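# Close the middle tier's left cabinet door, right stays open

## Task

With the cabinet viewed from its front, swing the left door of the middle tier shut while the right door of that same tier is left standing open; by the end, the robot must no longer be in contact with the left door.

## Robot and tools

ROBOT. Two arms sit side by side at the near edge of a table. left_arm has its base near (-0.042, +0.257, +0.011) m and right_arm near (-0.018, -0.243, +0.027) m. Each ends in a five-finger hand: right_arm a right hand, left_arm its mirror image. A camera stand stands behind the arms. Cameras: cam_high (504x504), cam_left_wrist and cam_right_wrist (672x504 each).

FRAME. Everything is in the scene frame: origin at table-top height, halfway between the two nominal bases; +x points out over the table, +y toward the left_arm side, +z up. Arm names do not match the left and right sides of an image.

HAND POINT. Each reported pose belongs to a point 0.15 m out from the wrist face and 0.05 m in front of the palm. Its +z runs along the straight fingers, +y out of the palm. On the right hand +x runs across the palm away from the thumb; on the left hand +x points toward the thumb. Straight fingers reach 6 to 7 cm past the point and lie 6 cm behind it (along -y). A rigid bracket on the little-finger side of the wrist can strike things.

A ROW. Every row has exactly 28 numbers, each in [-1, 1], even when one arm is idle. Order: left dx, dy, dz, rx, ry, rz; left little, ring, middle, index, thumb_bend, thumb_turn; left force_limit, speed; then the same fourteen for the right arm.

POSE NUMBERS are offsets, not poses. They count from that arm's Hand target at the start of the action or move, along scene axes; turning happens about the Hand target position, and rx, ry, rz form a single rotation vector. Scale: 1.0 equals 0.6 m of travel or 180 degrees of turn (so 5 cm is about 0.083, 10 degrees about 0.056). All rows in one action are measured from the same start, not chained. A new call starts from the updated Hand target, so sending the same offset twice moves twice. Six zeros re-request the current Hand target. Each control step the commanded orientation is clipped to at most 40 degrees from the measured one. To stop pressing on something, command a target back past the hand point.

HAND NUMBERS are absolute targets: -1 open/straight, +1 closed/curled. thumb_turn -1 puts the thumb beside the palm, +1 across in front of it. force_limit maps -1 to about 0 N and +1 to about 10 N at the fingertip (15 N for the two thumb motors). speed grows from nearly zero at -1 to full at +0.48 and stays full up to +1. No value means keep as is: repeat the last eight hand numbers you sent; if none have been sent yet, send hand_measured plus hand_force_limit and hand_speed.

TOOLS.
- execute_actions: actions is a list of actions; each action is up to 15 rows of 28 numbers, one row per 1/30 s, lasting 0.5 s, with a short table holding its last row. cameras: list of names, ["all"], [] or null (an empty actions list then shows all cameras).
- move: target is one 28-number row or a list of up to 15 rows, every one offset from the same starting Hand targets. speed in m/s, 0.002 to 4.3, default 0.25 (turn rate up to twice that in rad/s), one value or one per target. blend in metres rounds corners of a list; 0 stops at each. blocking=false returns after about 0.5 s while motion continues. Paths are straight lines, total under 10 s, with no obstacle avoidance. Result adds a move: line naming the ending (done, off_target, moving, held, fault) and limits (paced: pose clipped; held: steps withheld). done means at rest within 10 mm and 2 degrees; it says nothing about contact.
- wait: seconds 0 to 10; arms keep their last command.
- stop: brakes a running move.
- zoom_image: camera and region [x0, y0, x1, y1] in pixels, at most 504 by 504, on the newest image of that camera.
- show_instructions: shows reference images.
- finished_scene: scene number; ends the scene for good.

RESULTS. Per arm: end_effector_position (m) and end_effector_quat_wxyz in the scene frame, Hand target, joint positions, velocities (may read within noise) and torques, hand_measured, hand_stopped_by (moving, target, force, stalled, fault), hand_load_n (positive when the finger is pushed open), motor temperatures, and a MOTOR HOT line near 85 C. The scene number closes each result. A hand resting 1 to 3 cm (sometimes 5 cm) short of or below its command is normal and not proof of contact; the next command, even zeros, requests it again, or send the gap as an offset.

JOINT RANGES (rad): waist -2.880 to 2.880, shoulder 0 to 3.142, elbow 0 to 3.019, wrist pitch -1.693 to 1.571, wrist yaw -1.571 to 1.571, wrist roll -2.094 to 2.094.

AVOID. Approach the door slowly and push it shut gently; a fast move or a target far past contact pushes hard and can slam it. Do not touch the right door. Keep the two arms apart; pressing them together can fail the scene. Do not route paths close to an arm's own base. Avoid long holds with a stretched arm or pushing toward an unreachable pose, which overheats motors and can make an arm drop. Let nothing fall off the table. Finish by backing the hand away so it no longer touches the left door.

Each tool is called after "Emit:" by a JSON object that holds its "api" and its "payload".

Reference images:

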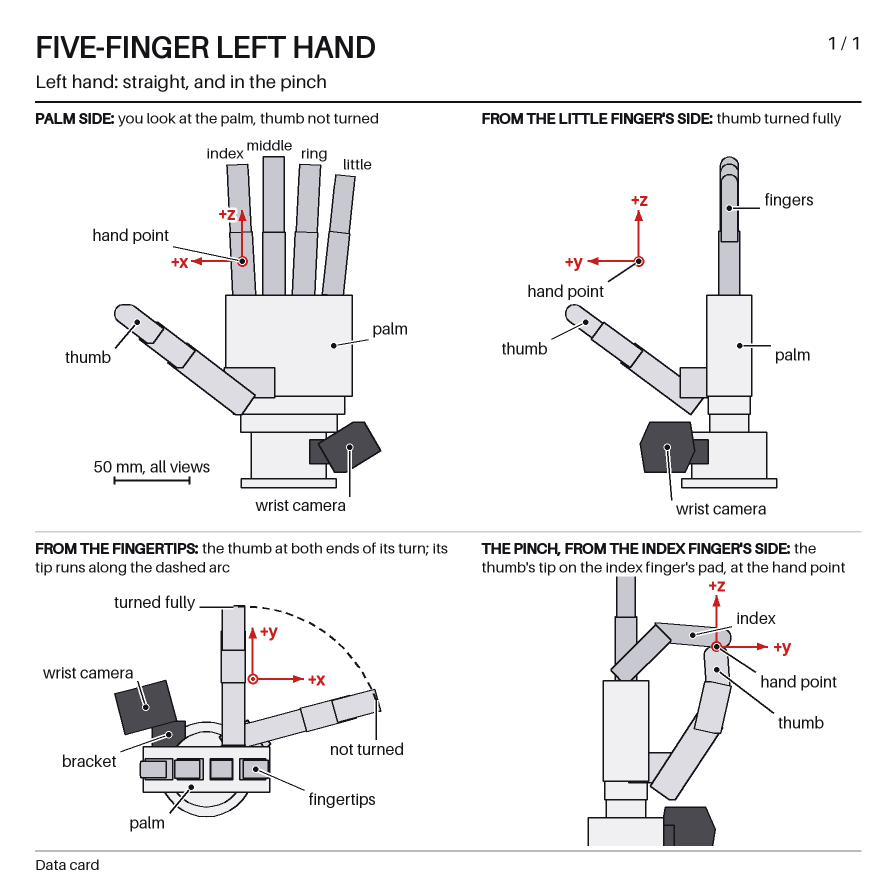

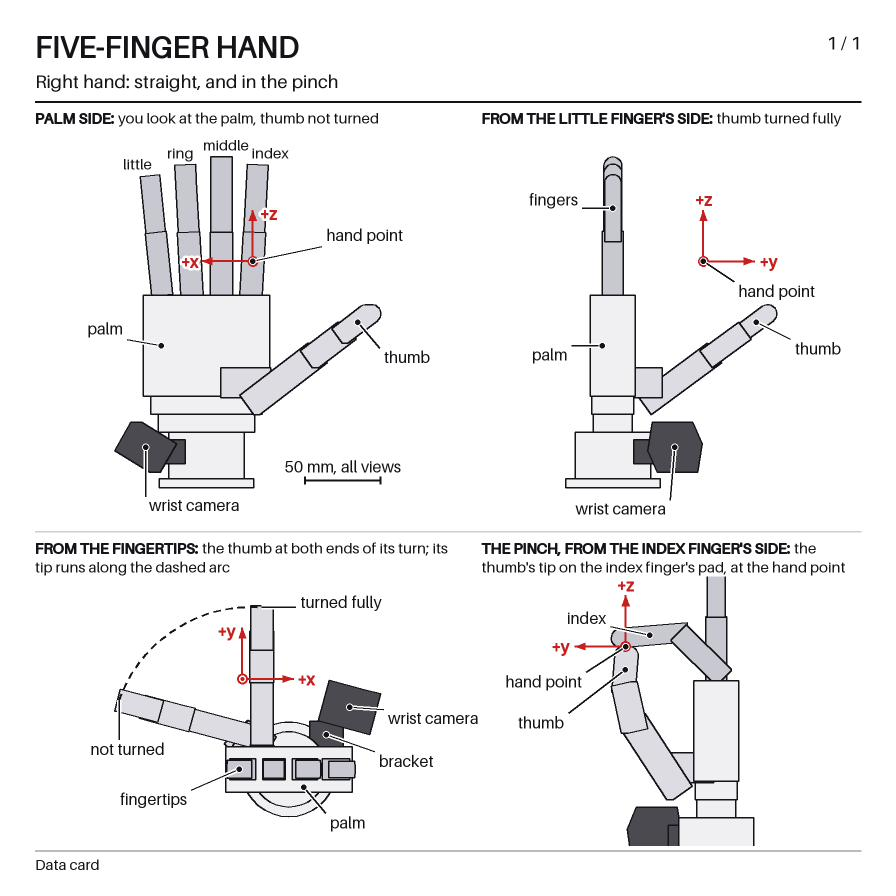

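## Session

Emit:
{"api": "execute_actions", "payload": {"actions": []}}

Scene clock: 0.00 s.
left_arm: end_effector_position=(+0.6051, +0.5056, +0.1786) hand_measured=(-1.000, -1.000, -1.000, -1.000, -1.000, -1.000) hand_load_n=(+0.0, +0.0, +0.5, +0.0, +0.0, +0.0) hand_stopped_by=(target, target, target, target, target, target) hand_force_limit=0.00 hand_speed=-0.80 end_effector_quat_wxyz=(+0.081, -0.377, +0.914, +0.127) | right_arm: end_effector_position=(+0.3756, -0.4651, +0.1196) hand_measured=(-1.000, -1.000, -1.000, -1.000, -1.000, -1.000) hand_load_n=(+0.0, +0.0, +0.0, +0.0, +0.0, +0.0) hand_stopped_by=(target, target, target, target, target, target) hand_force_limit=0.00 hand_speed=-0.80 end_effector_quat_wxyz=(+0.455, -0.045, +0.714, -0.530)
Joint positions: left_arm=[0.205 2.356 2.549 -1.639 -0.276 1.046] | right_arm=[-0.497 1.623 0.225 1.372 0.268 0.653]
Joint velocities: within noise
Joint torques (N m): no reading
Motor temperatures (°C): left_arm=[22 22 22 21 25 23] | right_arm=[23 22 21 20 22 22]
Heat: left arm: hottest wrist yaw 25 °C; right arm: hottest waist 23 °C.
Hand target: left_arm +0.6096, +0.5066, +0.1814; +0.088, -0.378, +0.913, +0.126 | right_arm +0.3786, -0.4668, +0.1229; +0.458, -0.044, +0.711, -0.532

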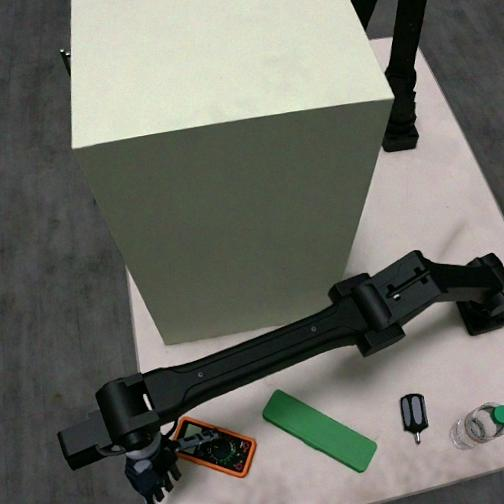

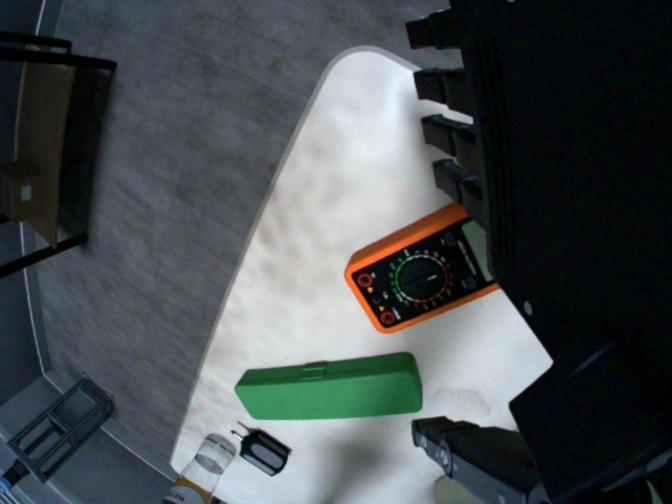

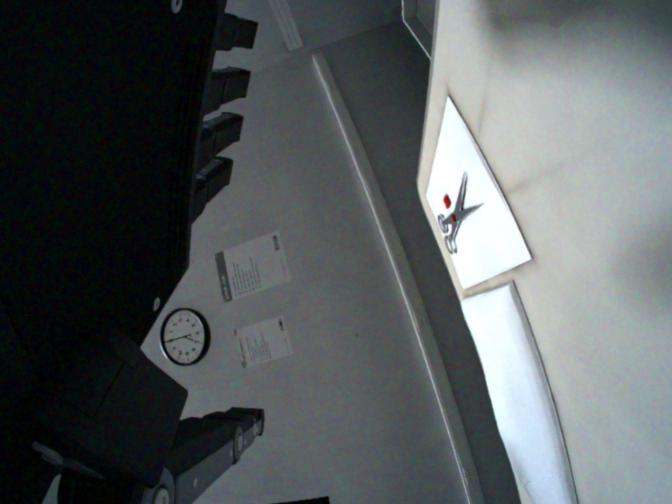

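Emit:
{"api": "zoom_image", "payload": {"camera": "cam_high", "region": [0, 0, 250, 250]}}

Emit:
{"api": "zoom_image", "payload": {"camera": "cam_high", "region": [300, 0, 504, 204]}}

Emit:
{"api": "zoom_image", "payload": {"camera": "cam_right_wrist", "region": [372, 0, 672, 300]}}

Scaled by 2.016 from the camera's 504x504 image, which has a finer 720x720 frame.

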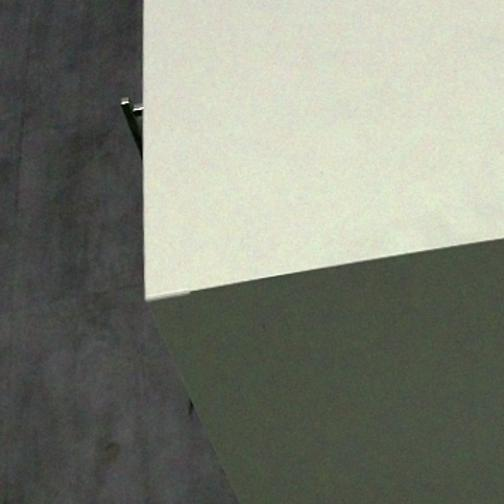

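Scaled by 2.471 from the camera's 504x504 image, which has a finer 720x720 frame.

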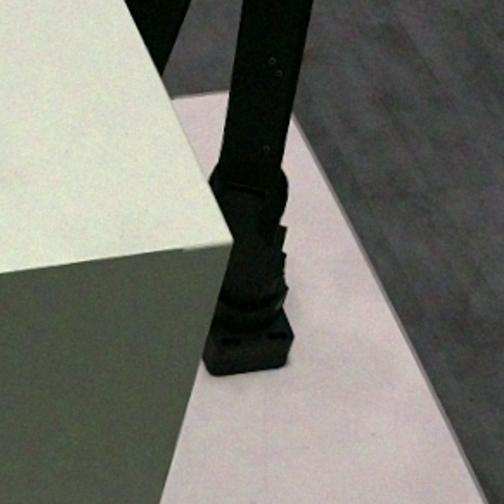

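Scaled by 1.680 from the camera's 672x504 image, which has a finer 960x720 frame.

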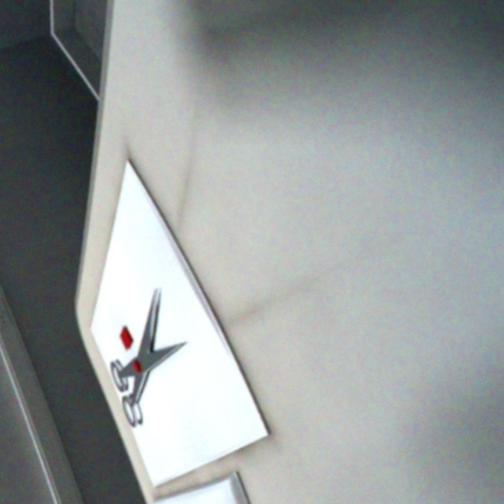

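Emit:
{"api": "zoom_image", "payload": {"camera": "cam_high", "region": [50, 140, 170, 260]}}

Emit:
{"api": "zoom_image", "payload": {"camera": "cam_high", "region": [30, 20, 130, 120]}}

Emit:
{"api": "zoom_image", "payload": {"camera": "cam_high", "region": [100, 220, 260, 380]}}

Scaled by 4.200 from the camera's 504x504 image, which has a finer 720x720 frame.

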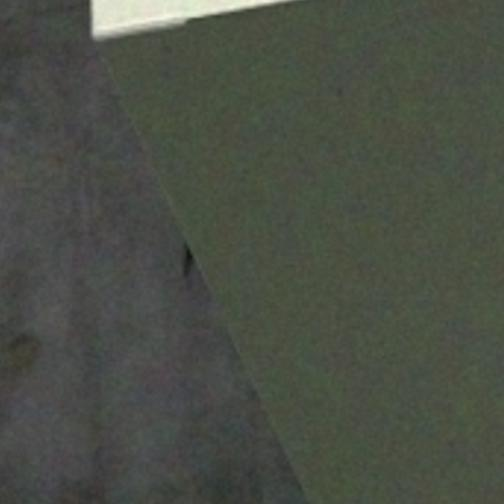

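Scaled by 5.040 from the camera's 504x504 image, which has a finer 720x720 frame.

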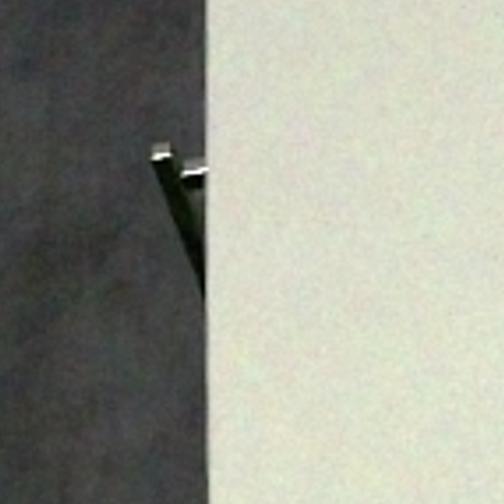

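Scaled by 3.150 from the camera's 504x504 image, which has a finer 720x720 frame.

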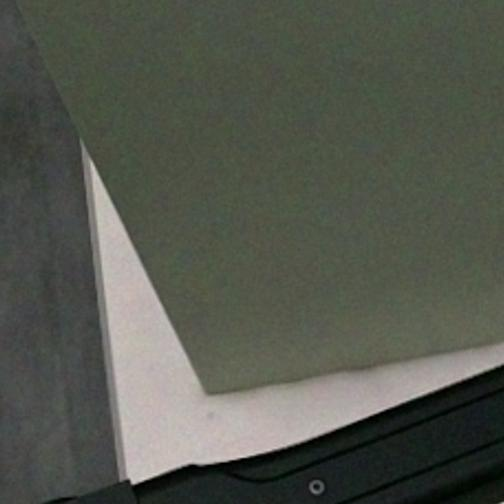

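Emit:
{"api": "move", "payload": {"target": [[0,0,0,0,0,0,-1,-1,-1,-1,-1,-1,0,-0.8,0.05,-0.08,0.3,-0.08,-0.036,0.24,-1,-1,-1,-1,-1,-1,0,-0.8],[0,0,0,0,0,0,-1,-1,-1,-1,-1,-1,0,-0.8,0.2,-0.08,0.378,-0.239,-0.107,0.724,-1,-1,-1,-1,-1,-1,0,-0.8]], "blend": 0.05, "cameras": ["all"]}}

Scene clock: 164.57 s.
left_arm: end_effector_position=(+0.6051, +0.5056, +0.1786) hand_measured=(-1.000, -1.000, -1.000, -1.000, -1.000, -1.000) hand_load_n=(+0.0, +0.0, +0.0, +0.0, +0.0, +0.0) hand_stopped_by=(target, target, target, target, target, target) hand_force_limit=0.00 hand_speed=-0.80 end_effector_quat_wxyz=(+0.081, -0.377, +0.914, +0.127) | right_arm: end_effector_position=(+0.4858, -0.5122, +0.3442) hand_measured=(-1.000, -1.000, -1.000, -1.000, -1.000, -1.000) hand_load_n=(+0.0, +0.0, +0.0, +0.0, +0.0, +0.0) hand_stopped_by=(target, target, target, target, target, target) hand_force_limit=0.00 hand_speed=-0.80 end_effector_quat_wxyz=(+0.659, -0.631, +0.313, -0.264)
Joint positions: left_arm=[0.205 2.356 2.549 -1.639 -0.276 1.046] | right_arm=[-0.806 1.859 1.407 1.555 -1.563 1.182]
Joint torques (N m): left_arm=[-0.03 -24.59 11.59 0.73 -0.44 -0.02] | right_arm=[1.67 -11.81 10.58 1.02 0.88 -0.09]
Motor temperatures (°C): left_arm=[22 32 35 21 25 23] | right_arm=[23 23 23 21 22 21]
Heat: left arm: hottest elbow 35 °C; right arm: hottest waist 23 °C.
Hand target: left_arm +0.6096, +0.5066, +0.1814; +0.088, -0.378, +0.913, +0.126 | right_arm +0.4986, -0.5149, +0.3497; +0.710, -0.700, +0.057, -0.047
Off the commanded pose: left_arm 0.005 m, 1 deg | right_arm 0.014 m, 49 deg; orientation clipped.
joint sent to its limit (right arm) — joint 4 (wrist pitch), upper limit; joint 5 (wrist yaw), lower limit. The joint targets are off in orientation, not in position.
move: off_target (right_arm); limits=paced

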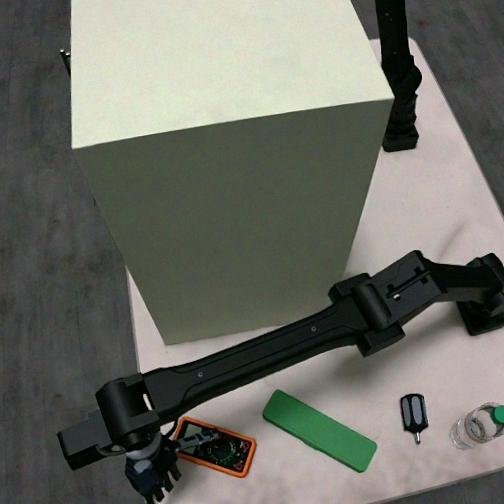

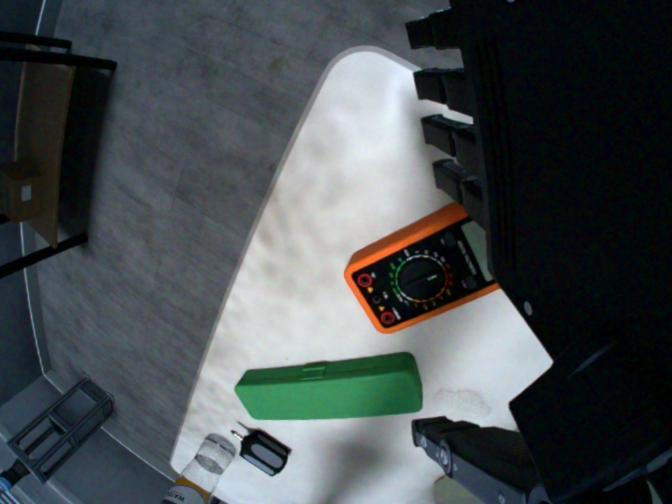

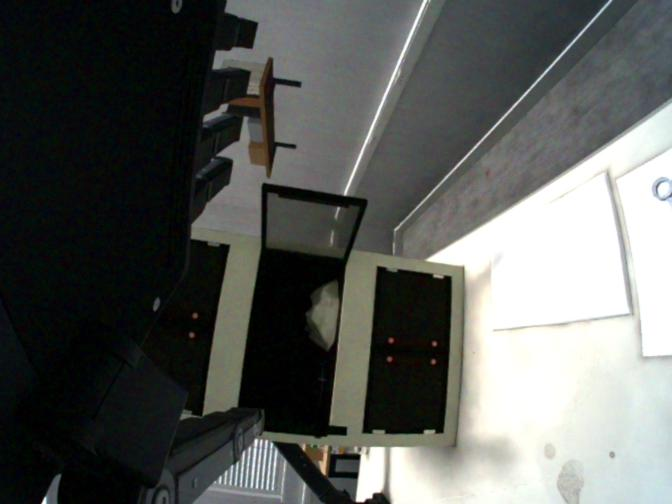

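Emit:
{"api": "zoom_image", "payload": {"camera": "cam_right_wrist", "region": [170, 160, 506, 504]}}

Scaled by 1.465 from the camera's 672x504 image, which has a finer 960x720 frame.

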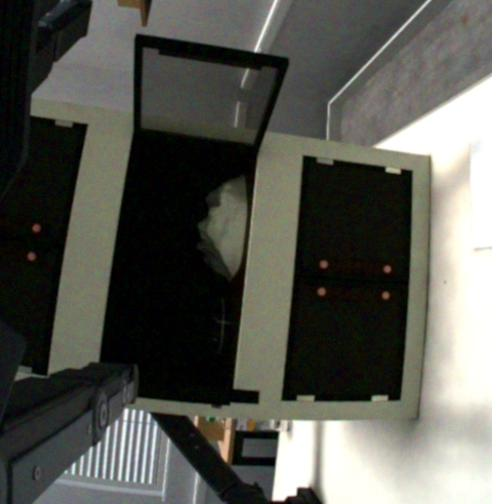

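Emit:
{"api": "move", "payload": {"target": [0,0,0,0,0,0,-1,-1,-1,-1,-1,-1,0,-0.8,-0.281,0.075,-0.016,0,0,-0.259,0.9,0.9,0.9,0.9,-1,-1,0,0], "cameras": ["all"]}}

Scene clock: 250.27 s.
left_arm: end_effector_position=(+0.6051, +0.5056, +0.1786) hand_measured=(-1.000, -1.000, -1.000, -1.000, -1.000, -1.000) hand_load_n=(+0.0, +0.0, +0.0, +0.0, +0.0, +0.0) hand_stopped_by=(target, target, target, target, target, target) hand_force_limit=0.00 hand_speed=-0.80 end_effector_quat_wxyz=(+0.081, -0.377, +0.914, +0.127) | right_arm: end_effector_position=(+0.3364, -0.4670, +0.3415) hand_measured=(+0.900, +0.900, +0.900, +0.900, -1.000, -1.000) hand_load_n=(+0.0, +0.0, +0.0, +0.0, +0.0, +0.0) hand_stopped_by=(target, target, target, target, target, target) hand_force_limit=0.00 hand_speed=0.00 end_effector_quat_wxyz=(+0.620, -0.603, +0.365, -0.344)
Joint positions: left_arm=[0.205 2.356 2.549 -1.639 -0.276 1.046] | right_arm=[-1.014 1.442 0.877 1.557 -1.564 1.029]
Joint torques (N m): left_arm=[0.03 -24.82 11.63 0.65 -0.51 -0.07] | right_arm=[-0.91 -7.88 5.75 1.14 0.84 -0.1]
Motor temperatures (°C): left_arm=[22 34 36 21 25 23] | right_arm=[23 27 39 21 24 21]
Heat: left arm: hottest elbow 36 °C; right arm: hottest elbow 39 °C.
Hand target: left_arm +0.6096, +0.5066, +0.1814; +0.088, -0.378, +0.913, +0.126 | right_arm +0.3300, -0.4699, +0.3401; +0.634, -0.621, +0.330, -0.324
Off the commanded pose: left_arm 0.005 m, 1 deg | right_arm 0.007 m, 5 deg.
joint sent to its limit (right arm) — joint 4 (wrist pitch), upper limit; joint 5 (wrist yaw), lower limit. The joint targets are off in orientation, not in position.
move: off_target (right_arm)

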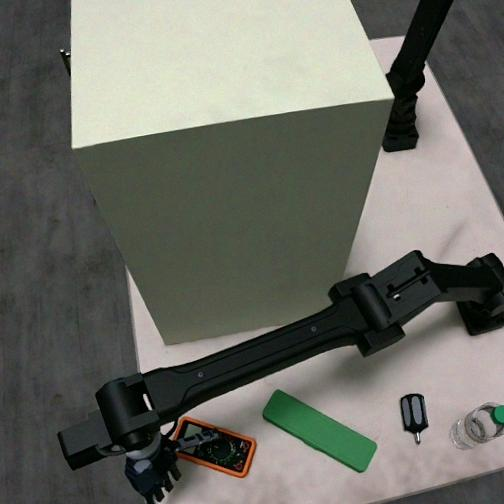

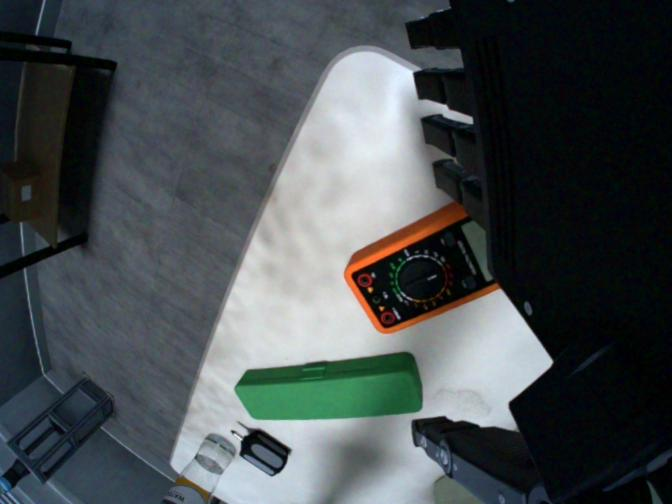

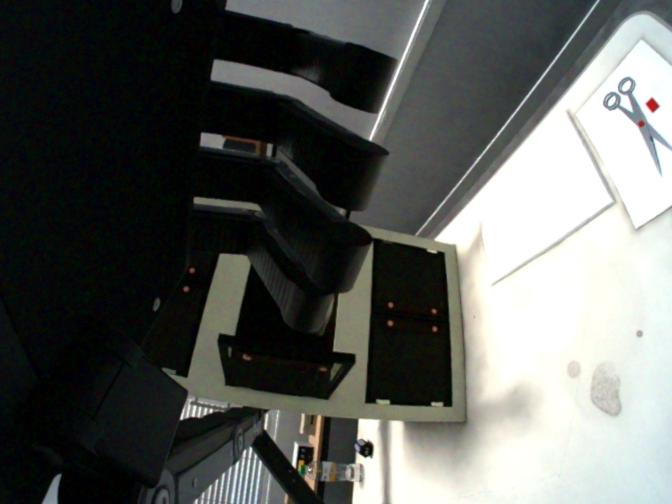

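Emit:
{"api": "zoom_image", "payload": {"camera": "cam_right_wrist", "region": [170, 220, 420, 440]}}

Scaled by 2.016 from the camera's 672x504 image, which has a finer 960x720 frame.

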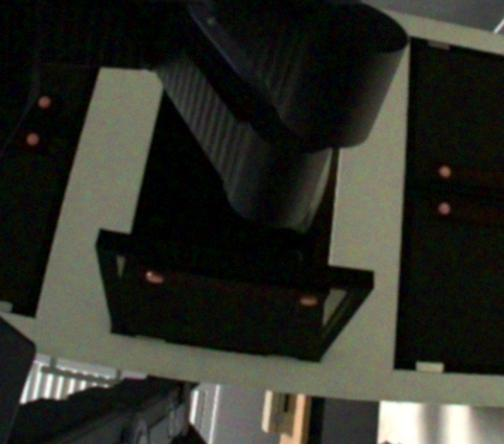

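Emit:
{"api": "move", "payload": {"target": [0,0,0,0,0,0,-1,-1,-1,-1,-1,-1,0,-0.8,0.2,-0.05,0.033,0,0,-0.355,0.9,0.9,0.9,0.9,-1,-1,0,0]}}

Scene clock: 438.50 s.
left_arm: end_effector_position=(+0.6051, +0.5056, +0.1786) hand_measured=(-1.000, -1.000, -1.000, -1.000, -1.000, -1.000) hand_load_n=(+0.0, +0.0, +0.0, +0.0, +0.0, +0.0) hand_stopped_by=(target, target, target, target, target, target) hand_force_limit=0.00 hand_speed=-0.80 end_effector_quat_wxyz=(+0.081, -0.377, +0.914, +0.127) | right_arm: end_effector_position=(+0.4379, -0.4992, +0.3316) hand_measured=(+0.900, +0.900, +0.900, +0.900, -1.000, -1.000) hand_load_n=(+0.0, +0.0, +0.0, +0.0, +0.0, -0.5) hand_stopped_by=(target, target, target, target, target, target) hand_force_limit=0.00 hand_speed=0.00 end_effector_quat_wxyz=(+0.361, -0.351, +0.624, -0.597)
Joint positions: left_arm=[0.205 2.356 2.549 -1.639 -0.276 1.046] | right_arm=[-0.576 1.061 0.732 0.304 -0.093 0.029]
Joint torques (N m): left_arm=[0.03 -24.76 11.49 0.75 -0.49 -0.07] | right_arm=[1.61 -4.37 12.4 1.77 0.24 -0.11]
Motor temperatures (°C): left_arm=[22 36 38 21 25 23] | right_arm=[23 25 29 21 24 21]
Heat: left arm: hottest elbow 38 °C; right arm: hottest elbow 29 °C.
Hand target: left_arm +0.6096, +0.5066, +0.1814; +0.088, -0.378, +0.913, +0.126 | right_arm +0.4500, -0.4998, +0.3599; +0.366, -0.352, +0.608, -0.610
Off the commanded pose: left_arm 0.005 m, 1 deg | right_arm 0.031 m, 2 deg.
move: off_target (right_arm)

Emit:
{"api": "move", "payload": {"target": [0,0,0,0,0,0,-1,-1,-1,-1,-1,-1,0,-0.8,-0.217,0.133,0.033,0.0164,0.452,0.159,0.9,0.9,0.9,0.9,-1,-1,0,0], "cameras": ["cam_high","cam_right_wrist"]}}

Scene clock: 452.33 s.
left_arm: end_effector_position=(+0.6051, +0.5056, +0.1786) hand_measured=(-1.000, -1.000, -1.000, -1.000, -1.000, -1.000) hand_load_n=(+0.0, +0.0, +0.0, +0.0, +0.0, +0.0) hand_stopped_by=(target, target, target, target, target, target) hand_force_limit=0.00 hand_speed=-0.80 end_effector_quat_wxyz=(+0.081, -0.377, +0.914, +0.127) | right_arm: end_effector_position=(+0.3076, -0.4184, +0.3630) hand_measured=(+0.900, +0.900, +0.900, +0.900, -1.000, -1.000) hand_load_n=(+0.0, +0.0, +0.5, +0.0, +0.0, +0.0) hand_stopped_by=(target, target, target, target, target, target) hand_force_limit=0.00 hand_speed=0.00 end_effector_quat_wxyz=(-0.020, +0.773, -0.625, +0.104)
Joint positions: left_arm=[0.205 2.356 2.549 -1.639 -0.276 1.046] | right_arm=[-0.422 1.358 1.615 -1.615 0.008 -0.667]
Joint torques (N m): left_arm=[-0.09 -24.64 11.54 0.53 -0.42 -0.07] | right_arm=[1.55 -6.59 11.93 0.55 0.29 -0.12]
Motor temperatures (°C): left_arm=[22 36 38 21 25 23] | right_arm=[23 25 34 21 24 21]
Heat: left arm: hottest elbow 38 °C; right arm: hottest elbow 34 °C.
Hand target: left_arm +0.6096, +0.5066, +0.1814; +0.088, -0.378, +0.913, +0.126 | right_arm +0.3197, -0.4201, +0.3796; -0.022, +0.779, -0.614, +0.120
Off the commanded pose: left_arm 0.005 m, 1 deg | right_arm 0.021 m, 2 deg.
move: off_target (right_arm)
Images, in order (width x height): cam_high 504x504, cam_right_wrist 672x504.

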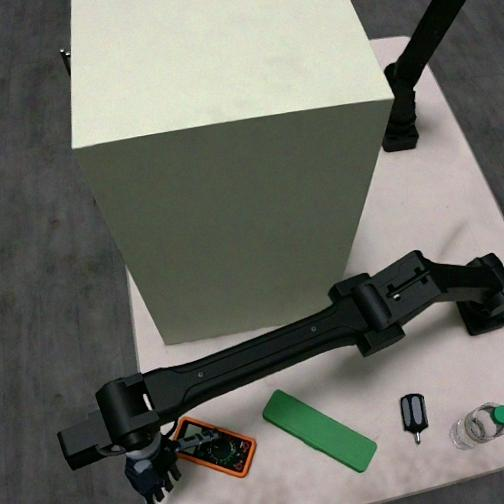

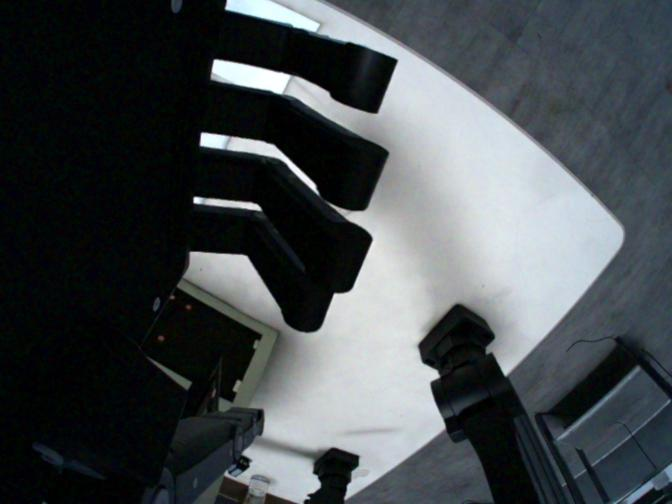

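Emit:
{"api": "zoom_image", "payload": {"camera": "cam_right_wrist", "region": [130, 260, 380, 504]}}

Scaled by 2.016 from the camera's 672x504 image, which has a finer 960x720 frame.

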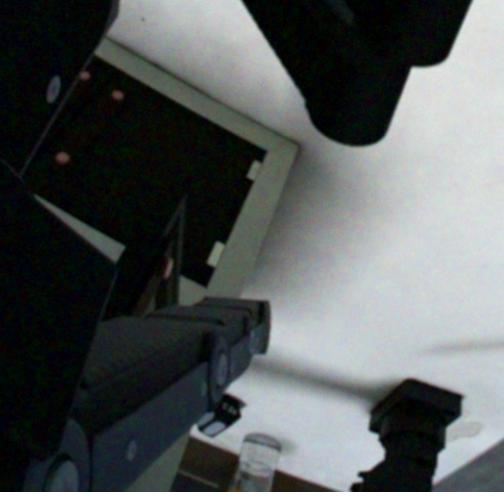

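Emit:
{"api": "move", "payload": {"target": [[0,0,0,0,0,0,-1,-1,-1,-1,-1,-1,0,-0.8,-0.2,0.033,-0.083,0,0,0,0.9,0.9,0.9,0.9,-1,1,0,0],[0,0,0,0,0,0,-1,-1,-1,-1,-1,-1,0,-0.8,-0.2,0.35,-0.158,0,0,0,0.9,0.9,0.9,0.9,-1,1,0,0]], "blend": 0.04, "cameras": ["cam_right_wrist","cam_high"]}}

Scene clock: 568.87 s.
left_arm: end_effector_position=(+0.6051, +0.5056, +0.1786) hand_measured=(-1.000, -1.000, -1.000, -1.000, -1.000, -1.000) hand_load_n=(+0.0, +0.0, +0.0, +0.0, -0.5, +0.0) hand_stopped_by=(target, target, target, target, target, target) hand_force_limit=0.00 hand_speed=-0.80 end_effector_quat_wxyz=(+0.081, -0.377, +0.914, +0.127) | right_arm: end_effector_position=(+0.1973, -0.2139, +0.2899) hand_measured=(+0.900, +0.900, +0.900, +0.900, -1.000, +1.000) hand_load_n=(+0.0, +0.0, +0.0, +0.0, +0.0, +0.0) hand_stopped_by=(target, target, target, target, target, target) hand_force_limit=0.00 hand_speed=0.00 end_effector_quat_wxyz=(-0.025, +0.778, -0.616, +0.123)
Joint positions: left_arm=[0.205 2.356 2.549 -1.639 -0.276 1.046] | right_arm=[0.183 0.923 1.097 -1.54 0.145 -0.096]
Joint torques (N m): left_arm=[-0.03 -24.64 11.48 0.69 -0.45 -0.08] | right_arm=[1.85 -1.03 7.35 1.21 0.42 0.17]
Motor temperatures (°C): left_arm=[22 37 39 21 25 23] | right_arm=[23 25 45 20 23 21]
Heat: left arm: hottest elbow 39 °C; right arm: hottest elbow 45 °C.
Hand target: left_arm +0.6096, +0.5066, +0.1814; +0.088, -0.378, +0.913, +0.126 | right_arm +0.1998, -0.2100, +0.2848; -0.022, +0.779, -0.614, +0.120
Off the commanded pose: left_arm 0.005 m, 1 deg | right_arm 0.007 m, 0 deg.
move: done
Images, in order (width x height): cam_high 504x504, cam_right_wrist 672x504.

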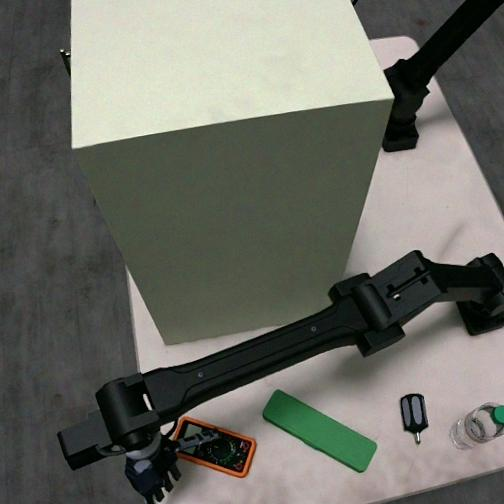

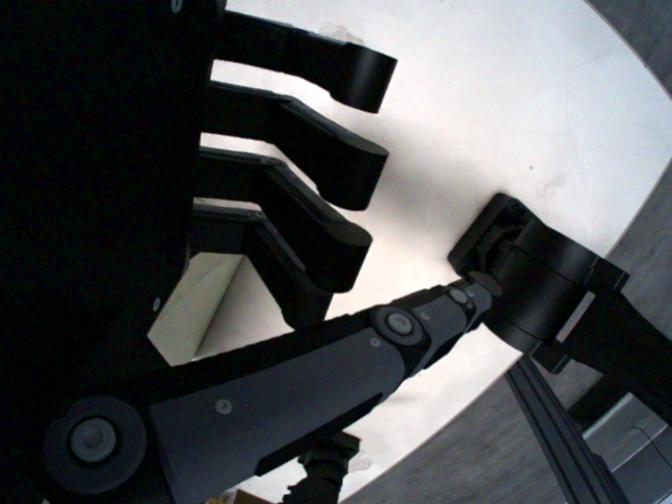

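Emit:
{"api": "move", "payload": {"target": [[0,0,0,0,0,0,-1,-1,-1,-1,-1,-1,0,-0.8,0.075,-0.042,-0.028,0,0,0,0.9,0.9,0.9,0.9,-1,1,0,0],[0,0,0,0,0,0,-1,-1,-1,-1,-1,-1,0,-0.8,0.175,-0.067,-0.028,0.0451,0.0011,0.1815,0.9,0.9,0.9,0.9,-1,1,0,0]], "speed": 0.1, "blend": 0.01, "cameras": ["cam_right_wrist"]}}

Scene clock: 628.40 s.
left_arm: end_effector_position=(+0.6051, +0.5056, +0.1786) hand_measured=(-1.000, -1.000, -1.000, -1.000, -1.000, -1.000) hand_load_n=(+0.0, +0.0, +0.0, +0.0, +0.0, +0.0) hand_stopped_by=(target, target, target, target, target, target) hand_force_limit=0.00 hand_speed=-0.80 end_effector_quat_wxyz=(+0.081, -0.377, +0.914, +0.127) | right_arm: end_effector_position=(+0.2840, -0.2454, +0.2489) hand_measured=(+0.900, +0.900, +0.900, +0.900, -1.000, +1.000) hand_load_n=(+0.0, +0.0, +0.0, +0.5, +0.0, +0.0) hand_stopped_by=(target, target, target, target, target, target) hand_force_limit=0.00 hand_speed=0.00 end_effector_quat_wxyz=(-0.097, +0.919, -0.379, +0.042)
Joint positions: left_arm=[0.205 2.356 2.549 -1.639 -0.276 1.046] | right_arm=[0.001 1.187 1.163 -1.397 -0.152 -0.81]
Joint torques (N m): left_arm=[-0.03 -25.47 11.49 0.77 -0.45 -0.03] | right_arm=[-0.67 -4.37 12.38 0.8 -0.27 -0.11]
Heat: left arm: hottest elbow 39 °C; right arm: hottest elbow 41 °C.
Hand target: left_arm +0.6096, +0.5066, +0.1814; +0.088, -0.378, +0.913, +0.126 | right_arm +0.3048, -0.2502, +0.2680; -0.108, +0.917, -0.377, +0.065
Off the commanded pose: left_arm 0.005 m, 1 deg | right_arm 0.029 m, 3 deg.
move: off_target (right_arm)
Images, in order (width x height): cam_right_wrist 672x504.

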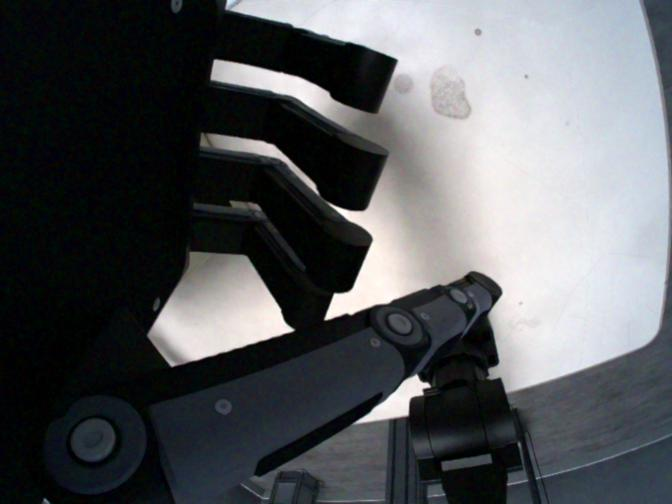

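Emit:
{"api": "move", "payload": {"target": [[0,0,0,0,0,0,-1,-1,-1,-1,-1,-1,0,-0.8,0.092,0.025,0.028,-0.009,-0.009,0.1387,0.9,0.9,0.9,0.9,-1,1,0,0],[0,0,0,0,0,0,-1,-1,-1,-1,-1,-1,0,-0.8,0.142,0.083,0.028,-0.0168,-0.0165,0.2492,0.9,0.9,0.9,0.9,-1,1,0,0]], "speed": 0.1, "blend": 0.02, "cameras": ["cam_right_wrist","cam_high"]}}

Scene clock: 654.20 s.
left_arm: end_effector_position=(+0.6051, +0.5056, +0.1786) hand_measured=(-1.000, -1.000, -1.000, -1.000, -1.000, -1.000) hand_load_n=(+0.0, +0.0, +0.0, +0.0, +0.0, +0.0) hand_stopped_by=(target, target, target, target, target, target) hand_force_limit=0.00 hand_speed=-0.80 end_effector_quat_wxyz=(+0.081, -0.377, +0.914, +0.127) | right_arm: end_effector_position=(+0.3742, -0.2115, +0.2689) hand_measured=(+0.900, +0.900, +0.900, +0.900, -1.000, +1.000) hand_load_n=(+0.0, +0.0, +0.0, +0.0, +0.0, +0.0) hand_stopped_by=(target, target, target, target, target, target) hand_force_limit=0.00 hand_speed=0.00 end_effector_quat_wxyz=(-0.105, +0.994, -0.013, +0.038)
Joint positions: left_arm=[0.205 2.356 2.549 -1.639 -0.276 1.046] | right_arm=[0.153 1.394 1.405 -1.478 -0.197 -1.414]
Joint torques (N m): left_arm=[-0.44 -24.7 11.67 0.75 -0.45 -0.04] | right_arm=[1.96 -7.12 12.03 0.38 -0.39 -0.14]
Heat: left arm: hottest elbow 40 °C; right arm: hottest elbow 44 °C.
Hand target: left_arm +0.6096, +0.5066, +0.1814; +0.088, -0.378, +0.913, +0.126 | right_arm +0.3899, -0.2004, +0.2848; -0.111, +0.993, +0.006, +0.052
Off the commanded pose: left_arm 0.005 m, 1 deg | right_arm 0.025 m, 3 deg.
move: off_target (right_arm)
Images, in order (width x height): cam_high 504x504, cam_right_wrist 672x504.

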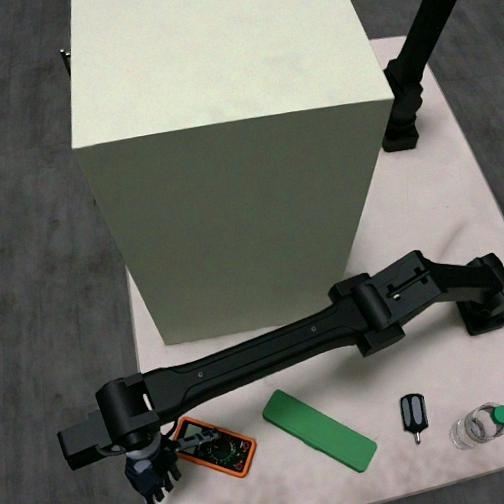

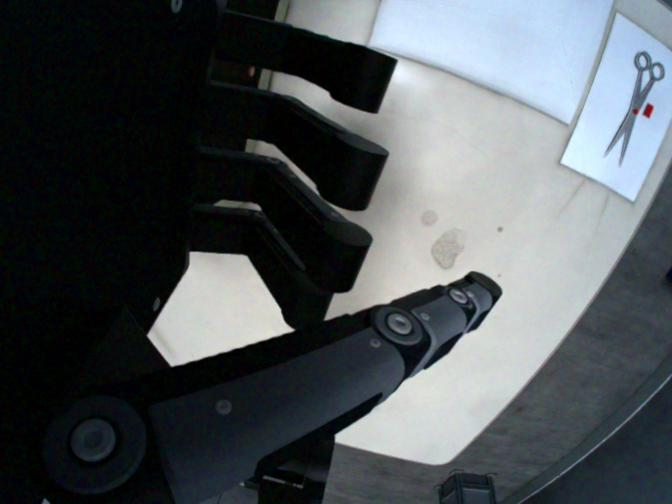

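Emit:
{"api": "move", "payload": {"target": [0,0,0,0,0,0,-1,-1,-1,-1,-1,-1,0,-0.8,0.0,0.05,0.0,0,0,0,0.9,0.9,0.9,0.9,-1,1,0,0], "speed": 0.1, "cameras": ["cam_right_wrist"]}}

Scene clock: 660.83 s.
left_arm: end_effector_position=(+0.6051, +0.5056, +0.1786) hand_measured=(-1.000, -1.000, -1.000, -1.000, -1.000, -1.000) hand_load_n=(+0.0, +0.0, +0.0, +0.0, +0.0, +0.0) hand_stopped_by=(target, target, target, target, target, target) hand_force_limit=0.00 hand_speed=-0.80 end_effector_quat_wxyz=(+0.081, -0.377, +0.914, +0.127) | right_arm: end_effector_position=(+0.3722, -0.1818, +0.2692) hand_measured=(+0.900, +0.900, +0.900, +0.900, -1.000, +1.000) hand_load_n=(+0.0, +0.0, +0.0, +0.0, +0.0, +0.0) hand_stopped_by=(target, target, target, target, target, target) hand_force_limit=0.00 hand_speed=0.00 end_effector_quat_wxyz=(-0.107, +0.994, -0.001, +0.032)
Joint positions: left_arm=[0.205 2.356 2.549 -1.639 -0.276 1.046] | right_arm=[0.223 1.404 1.416 -1.478 -0.197 -1.368]
Joint torques (N m): left_arm=[0.5 -25 11.51 0.8 -0.42 -0.05] | right_arm=[1.9 -7 12.07 0.81 -0.01 0.13]
Heat: left arm: hottest elbow 40 °C; right arm: hottest elbow 46 °C.
Hand target: left_arm +0.6096, +0.5066, +0.1814; +0.088, -0.378, +0.913, +0.126 | right_arm +0.3900, -0.1705, +0.2849; -0.111, +0.992, +0.006, +0.052
Off the commanded pose: left_arm 0.005 m, 1 deg | right_arm 0.026 m, 2 deg.
move: off_target (right_arm)
Images, in order (width x height): cam_right_wrist 672x504.

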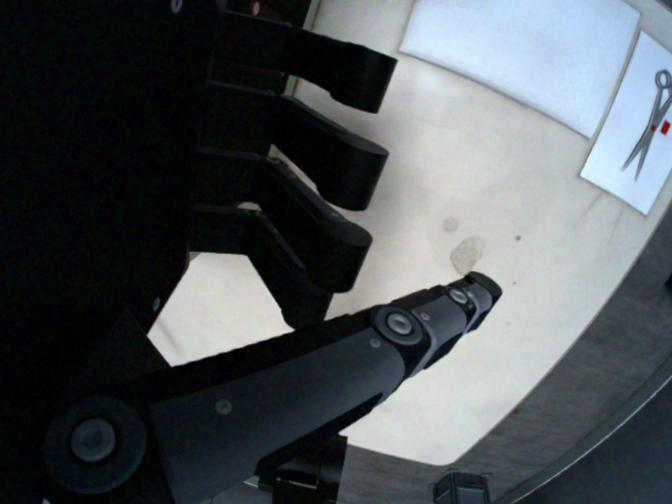

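Emit:
{"api": "move", "payload": {"target": [0,0,0,0,0,0,-1,-1,-1,-1,-1,-1,0,-0.8,0.0,0.05,0.0,0,0,0,0.9,0.9,0.9,0.9,-1,1,0,0], "speed": 0.1}}

Scene clock: 673.77 s.
left_arm: end_effector_position=(+0.6051, +0.5056, +0.1786) hand_measured=(-1.000, -1.000, -1.000, -1.000, -1.000, -1.000) hand_load_n=(+0.0, +0.0, +0.0, +0.0, +0.0, +0.0) hand_stopped_by=(target, target, target, target, target, target) hand_force_limit=0.00 hand_speed=-0.80 end_effector_quat_wxyz=(+0.081, -0.377, +0.914, +0.127) | right_arm: end_effector_position=(+0.3704, -0.1532, +0.2697) hand_measured=(+0.900, +0.900, +0.900, +0.900, -1.000, +1.000) hand_load_n=(+0.0, +0.0, +0.0, +0.0, +0.0, +0.0) hand_stopped_by=(target, target, target, target, target, target) hand_force_limit=0.00 hand_speed=0.00 end_effector_quat_wxyz=(-0.105, +0.994, +0.000, +0.028)
Joint positions: left_arm=[0.205 2.356 2.549 -1.639 -0.276 1.046] | right_arm=[0.292 1.419 1.432 -1.474 -0.188 -1.301]
Joint torques (N m): left_arm=[0.32 -24.94 11.54 0.46 -0.46 -0.07] | right_arm=[1.96 -7.36 12.1 1.17 0.06 0.18]
Heat: left arm: hottest elbow 40 °C; right arm: hottest elbow 48 °C.
Hand target: left_arm +0.6096, +0.5066, +0.1814; +0.088, -0.378, +0.913, +0.126 | right_arm +0.3900, -0.1405, +0.2849; -0.111, +0.992, +0.006, +0.052
Off the commanded pose: left_arm 0.005 m, 1 deg | right_arm 0.028 m, 3 deg.
move: off_target (right_arm)

Emit:
{"api": "move", "payload": {"target": [0,0,0,0,0,0,-1,-1,-1,-1,-1,-1,0,-0.8,0.0,0.05,0.0,0,0,0,0.9,0.9,0.9,0.9,-1,1,0,0], "speed": 0.1, "cameras": ["cam_right_wrist"]}}

Scene clock: 678.63 s.
left_arm: end_effector_position=(+0.6051, +0.5056, +0.1786) hand_measured=(-1.000, -1.000, -1.000, -1.000, -1.000, -1.000) hand_load_n=(+0.0, +0.0, +0.0, +0.5, +0.0, +0.0) hand_stopped_by=(target, target, target, target, target, target) hand_force_limit=0.00 hand_speed=-0.80 end_effector_quat_wxyz=(+0.081, -0.377, +0.914, +0.127) | right_arm: end_effector_position=(+0.3685, -0.1463, +0.2702) hand_measured=(+0.900, +0.900, +0.900, +0.900, -1.000, +1.000) hand_load_n=(+0.0, +0.0, +0.0, +0.0, -0.5, +0.0) hand_stopped_by=(target, target, target, target, target, target) hand_force_limit=0.00 hand_speed=0.00 end_effector_quat_wxyz=(-0.103, +0.994, -0.025, +0.027)
Joint positions: left_arm=[0.205 2.356 2.549 -1.639 -0.276 1.046] | right_arm=[0.306 1.424 1.438 -1.471 -0.181 -1.237]
Joint torques (N m): left_arm=[0.21 -25.05 11.55 0.66 -0.48 -0.04] | right_arm=[6.3 -6.53 12.85 1.42 0.13 0.11]
Heat: left arm: hottest elbow 40 °C; right arm: hottest elbow 47 °C.
Hand target: left_arm +0.6096, +0.5066, +0.1814; +0.088, -0.378, +0.913, +0.126 | right_arm +0.3900, -0.1105, +0.2849; -0.110, +0.993, +0.006, +0.052
Off the commanded pose: left_arm 0.005 m, 1 deg | right_arm 0.044 m, 5 deg.
move: off_target (right_arm)
Images, in order (width x height): cam_right_wrist 672x504.

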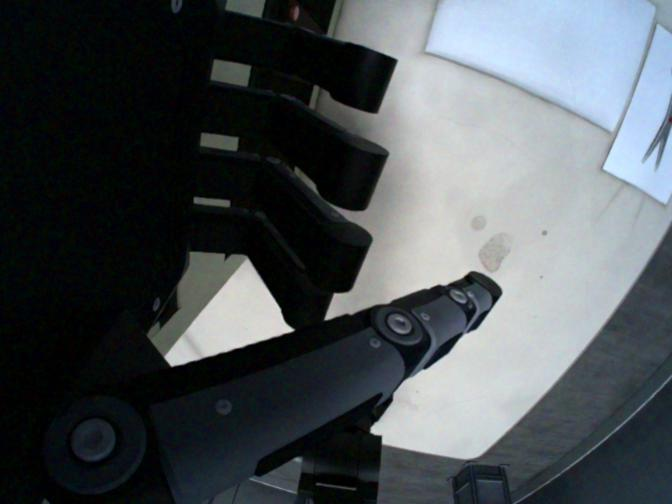

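Emit:
{"api": "move", "payload": {"target": [[0,0,0,0,0,0,-1,-1,-1,-1,-1,-1,0,-0.8,-0.02,-0.3,0.02,0,0,0,0.9,0.9,0.9,0.9,-1,1,0,0],[0,0,0,0,0,0,-1,-1,-1,-1,-1,-1,0,-0.8,-0.117,-0.55,0.16,-0.022,-0.008,-0.43,0.9,0.9,0.9,0.9,-1,1,0,0]], "speed": 0.25, "blend": 0.03, "cameras": ["cam_right_wrist"]}}

Emit:
{"api": "zoom_image", "payload": {"camera": "cam_right_wrist", "region": [130, 230, 400, 504]}}

Scene clock: 691.90 s.
left_arm: end_effector_position=(+0.6051, +0.5056, +0.1786) hand_measured=(-1.000, -1.000, -1.000, -1.000, -1.000, -1.000) hand_load_n=(-0.5, +0.0, +0.0, +0.0, +0.0, +0.0) hand_stopped_by=(target, target, target, target, target, target) hand_force_limit=0.00 hand_speed=-0.80 end_effector_quat_wxyz=(+0.081, -0.377, +0.914, +0.127) | right_arm: end_effector_position=(+0.3121, -0.4314, +0.3646) hand_measured=(+0.900, +0.900, +0.900, +0.900, -1.000, +1.000) hand_load_n=(+0.0, +0.0, +0.0, +0.0, +0.0, +0.0) hand_stopped_by=(target, target, target, target, target, target) hand_force_limit=0.00 hand_speed=0.00 end_effector_quat_wxyz=(-0.021, +0.789, -0.605, +0.105)
Joint positions: left_arm=[0.205 2.356 2.549 -1.639 -0.276 1.046] | right_arm=[-0.441 1.382 1.642 -1.617 -0.003 -0.737]
Joint torques (N m): left_arm=[0.03 -24.53 11.45 0.51 -0.48 -0.08] | right_arm=[-0.5 -6.89 11.97 0.55 0.3 0.15]
Heat: left arm: hottest elbow 40 °C; right arm: hottest elbow 48 °C.
Hand target: left_arm +0.6096, +0.5066, +0.1814; +0.088, -0.378, +0.913, +0.126 | right_arm +0.3199, -0.4405, +0.3809; -0.022, +0.780, -0.613, +0.121
Off the commanded pose: left_arm 0.005 m, 1 deg | right_arm 0.020 m, 2 deg.
move: off_target (right_arm)
Images, in order (width x height): cam_right_wrist 672x504.

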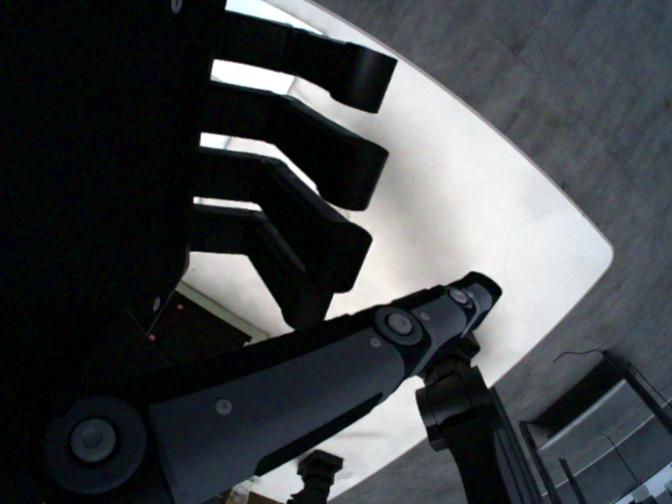

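Scaled by 1.839 from the camera's 672x504 image, which has a finer 960x720 frame.

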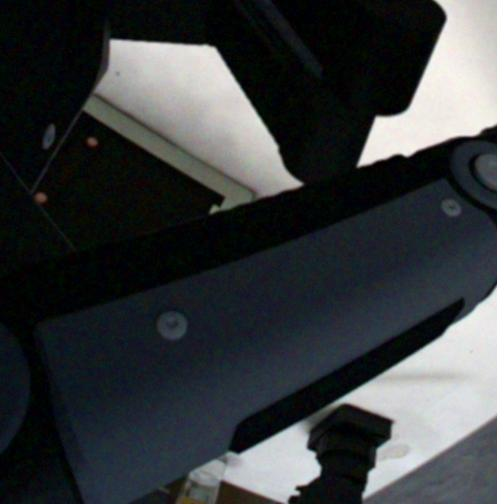

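Emit:
{"api": "move", "payload": {"target": [0,0,0,0,0,0,-1,-1,-1,-1,-1,-1,0,-0.8,0.2,-0.1,-0.0,-0.0164,-0.452,-0.159,0.9,0.9,0.9,0.9,-1,-1,0,0], "speed": 0.4}}

Emit:
{"api": "move", "payload": {"target": [0,0,0,0,0,0,-1,-1,-1,-1,-1,-1,0,-0.8,-0.12,-0.02,0.05,0,0,0.355,-1,-1,-1,-1,-1,-1,0,0], "speed": 0.4, "cameras": ["cam_right_wrist"]}}

Emit:
{"api": "zoom_image", "payload": {"camera": "cam_right_wrist", "region": [170, 160, 506, 504]}}

Scene clock: 712.90 s.
left_arm: end_effector_position=(+0.6051, +0.5056, +0.1786) hand_measured=(-1.000, -1.000, -1.000, -1.000, -1.000, -1.000) hand_load_n=(+0.0, +0.0, +0.0, +0.0, +0.0, +0.0) hand_stopped_by=(target, target, target, target, target, target) hand_force_limit=0.00 hand_speed=-0.80 end_effector_quat_wxyz=(+0.081, -0.377, +0.914, +0.127) | right_arm: end_effector_position=(+0.4337, -0.5065, +0.3893) hand_measured=(+0.900, +0.900, +0.900, +0.900, -1.000, -1.000) hand_load_n=(+0.0, +0.0, +0.0, +0.0, +0.0, +0.0) hand_stopped_by=(target, target, target, target, target, target) hand_force_limit=0.00 hand_speed=0.00 end_effector_quat_wxyz=(+0.359, -0.352, +0.606, -0.616)
Joint positions: left_arm=[0.205 2.356 2.549 -1.639 -0.276 1.046] | right_arm=[-0.595 1.016 0.831 0.203 -0.11 0.003]
Joint torques (N m): left_arm=[-0.44 -25.23 11.55 0.76 -0.49 -0.06] | right_arm=[1.73 -3.55 8.08 2.82 0.26 0.18]
Motor temperatures (°C): left_arm=[22 38 40 21 25 23] | right_arm=[23 25 52 21 22 21]
Heat: left arm: hottest elbow 40 °C; right arm: hottest elbow 52 °C.
Hand target: left_arm +0.6096, +0.5066, +0.1814; +0.088, -0.378, +0.913, +0.126 | right_arm +0.4398, -0.5006, +0.3806; +0.365, -0.353, +0.608, -0.611
Off the commanded pose: left_arm 0.005 m, 1 deg | right_arm 0.012 m, 1 deg.
move: off_target (right_arm)

Scene clock: 714.93 s.
left_arm: end_effector_position=(+0.6051, +0.5056, +0.1786) hand_measured=(-1.000, -1.000, -1.000, -1.000, -1.000, -1.000) hand_load_n=(+0.0, +0.0, +0.0, +0.0, +0.0, +0.0) hand_stopped_by=(target, target, target, target, target, target) hand_force_limit=0.00 hand_speed=-0.80 end_effector_quat_wxyz=(+0.081, -0.377, +0.914, +0.127) | right_arm: end_effector_position=(+0.3663, -0.4971, +0.3887) hand_measured=(-1.000, -1.000, -1.000, -1.000, -1.000, -1.000) hand_load_n=(+0.0, +0.0, +0.0, +0.0, +0.0, -0.5) hand_stopped_by=(target, target, target, target, target, target) hand_force_limit=0.00 hand_speed=0.00 end_effector_quat_wxyz=(+0.624, -0.607, +0.363, -0.332)
Joint positions: left_arm=[0.205 2.356 2.549 -1.639 -0.276 1.046] | right_arm=[-0.987 1.351 1.107 0.212 -1.563 0.018]
Joint torques (N m): left_arm=[0.15 -24.41 11.62 0.53 -0.42 -0.07] | right_arm=[-0.79 -7.3 12.44 1.29 -0.13 0.15]
Heat: left arm: hottest elbow 40 °C; right arm: hottest elbow 52 °C.
Hand target: left_arm +0.6096, +0.5066, +0.1814; +0.088, -0.378, +0.913, +0.126 | right_arm +0.3678, -0.5125, +0.4106; +0.633, -0.621, +0.329, -0.325
Off the commanded pose: left_arm 0.005 m, 1 deg | right_arm 0.027 m, 4 deg.
joint sent to its limit (right arm) — joint 5 (wrist yaw), lower limit. The joint targets are off in orientation, not in position.
move: off_target (right_arm)
Images, in order (width x height): cam_right_wrist 672x504.

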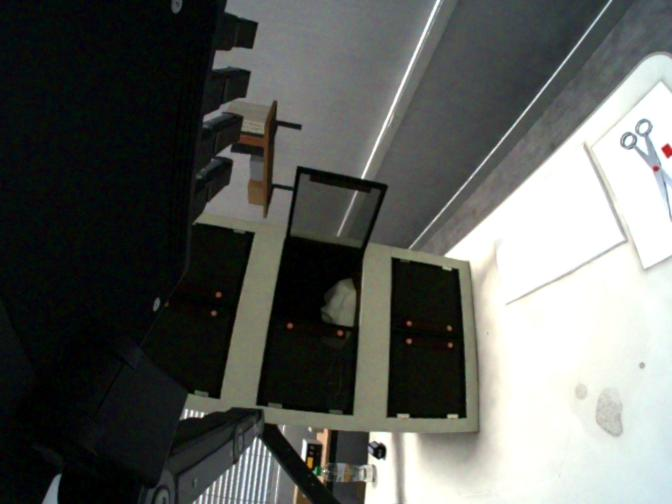

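Scaled by 1.465 from the camera's 672x504 image, which has a finer 960x720 frame.

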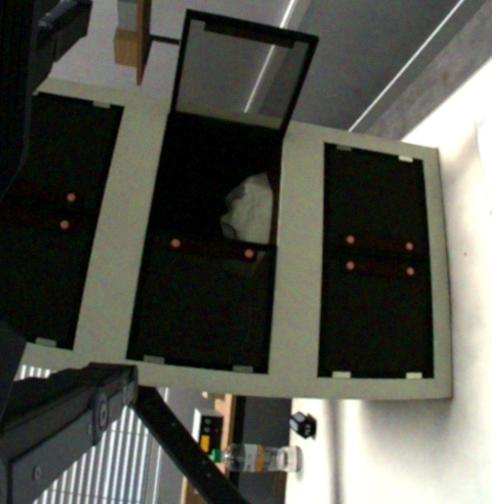

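Emit:
{"api": "finished_scene", "payload": {"scene": 1}}

The scene is finished: the task was done.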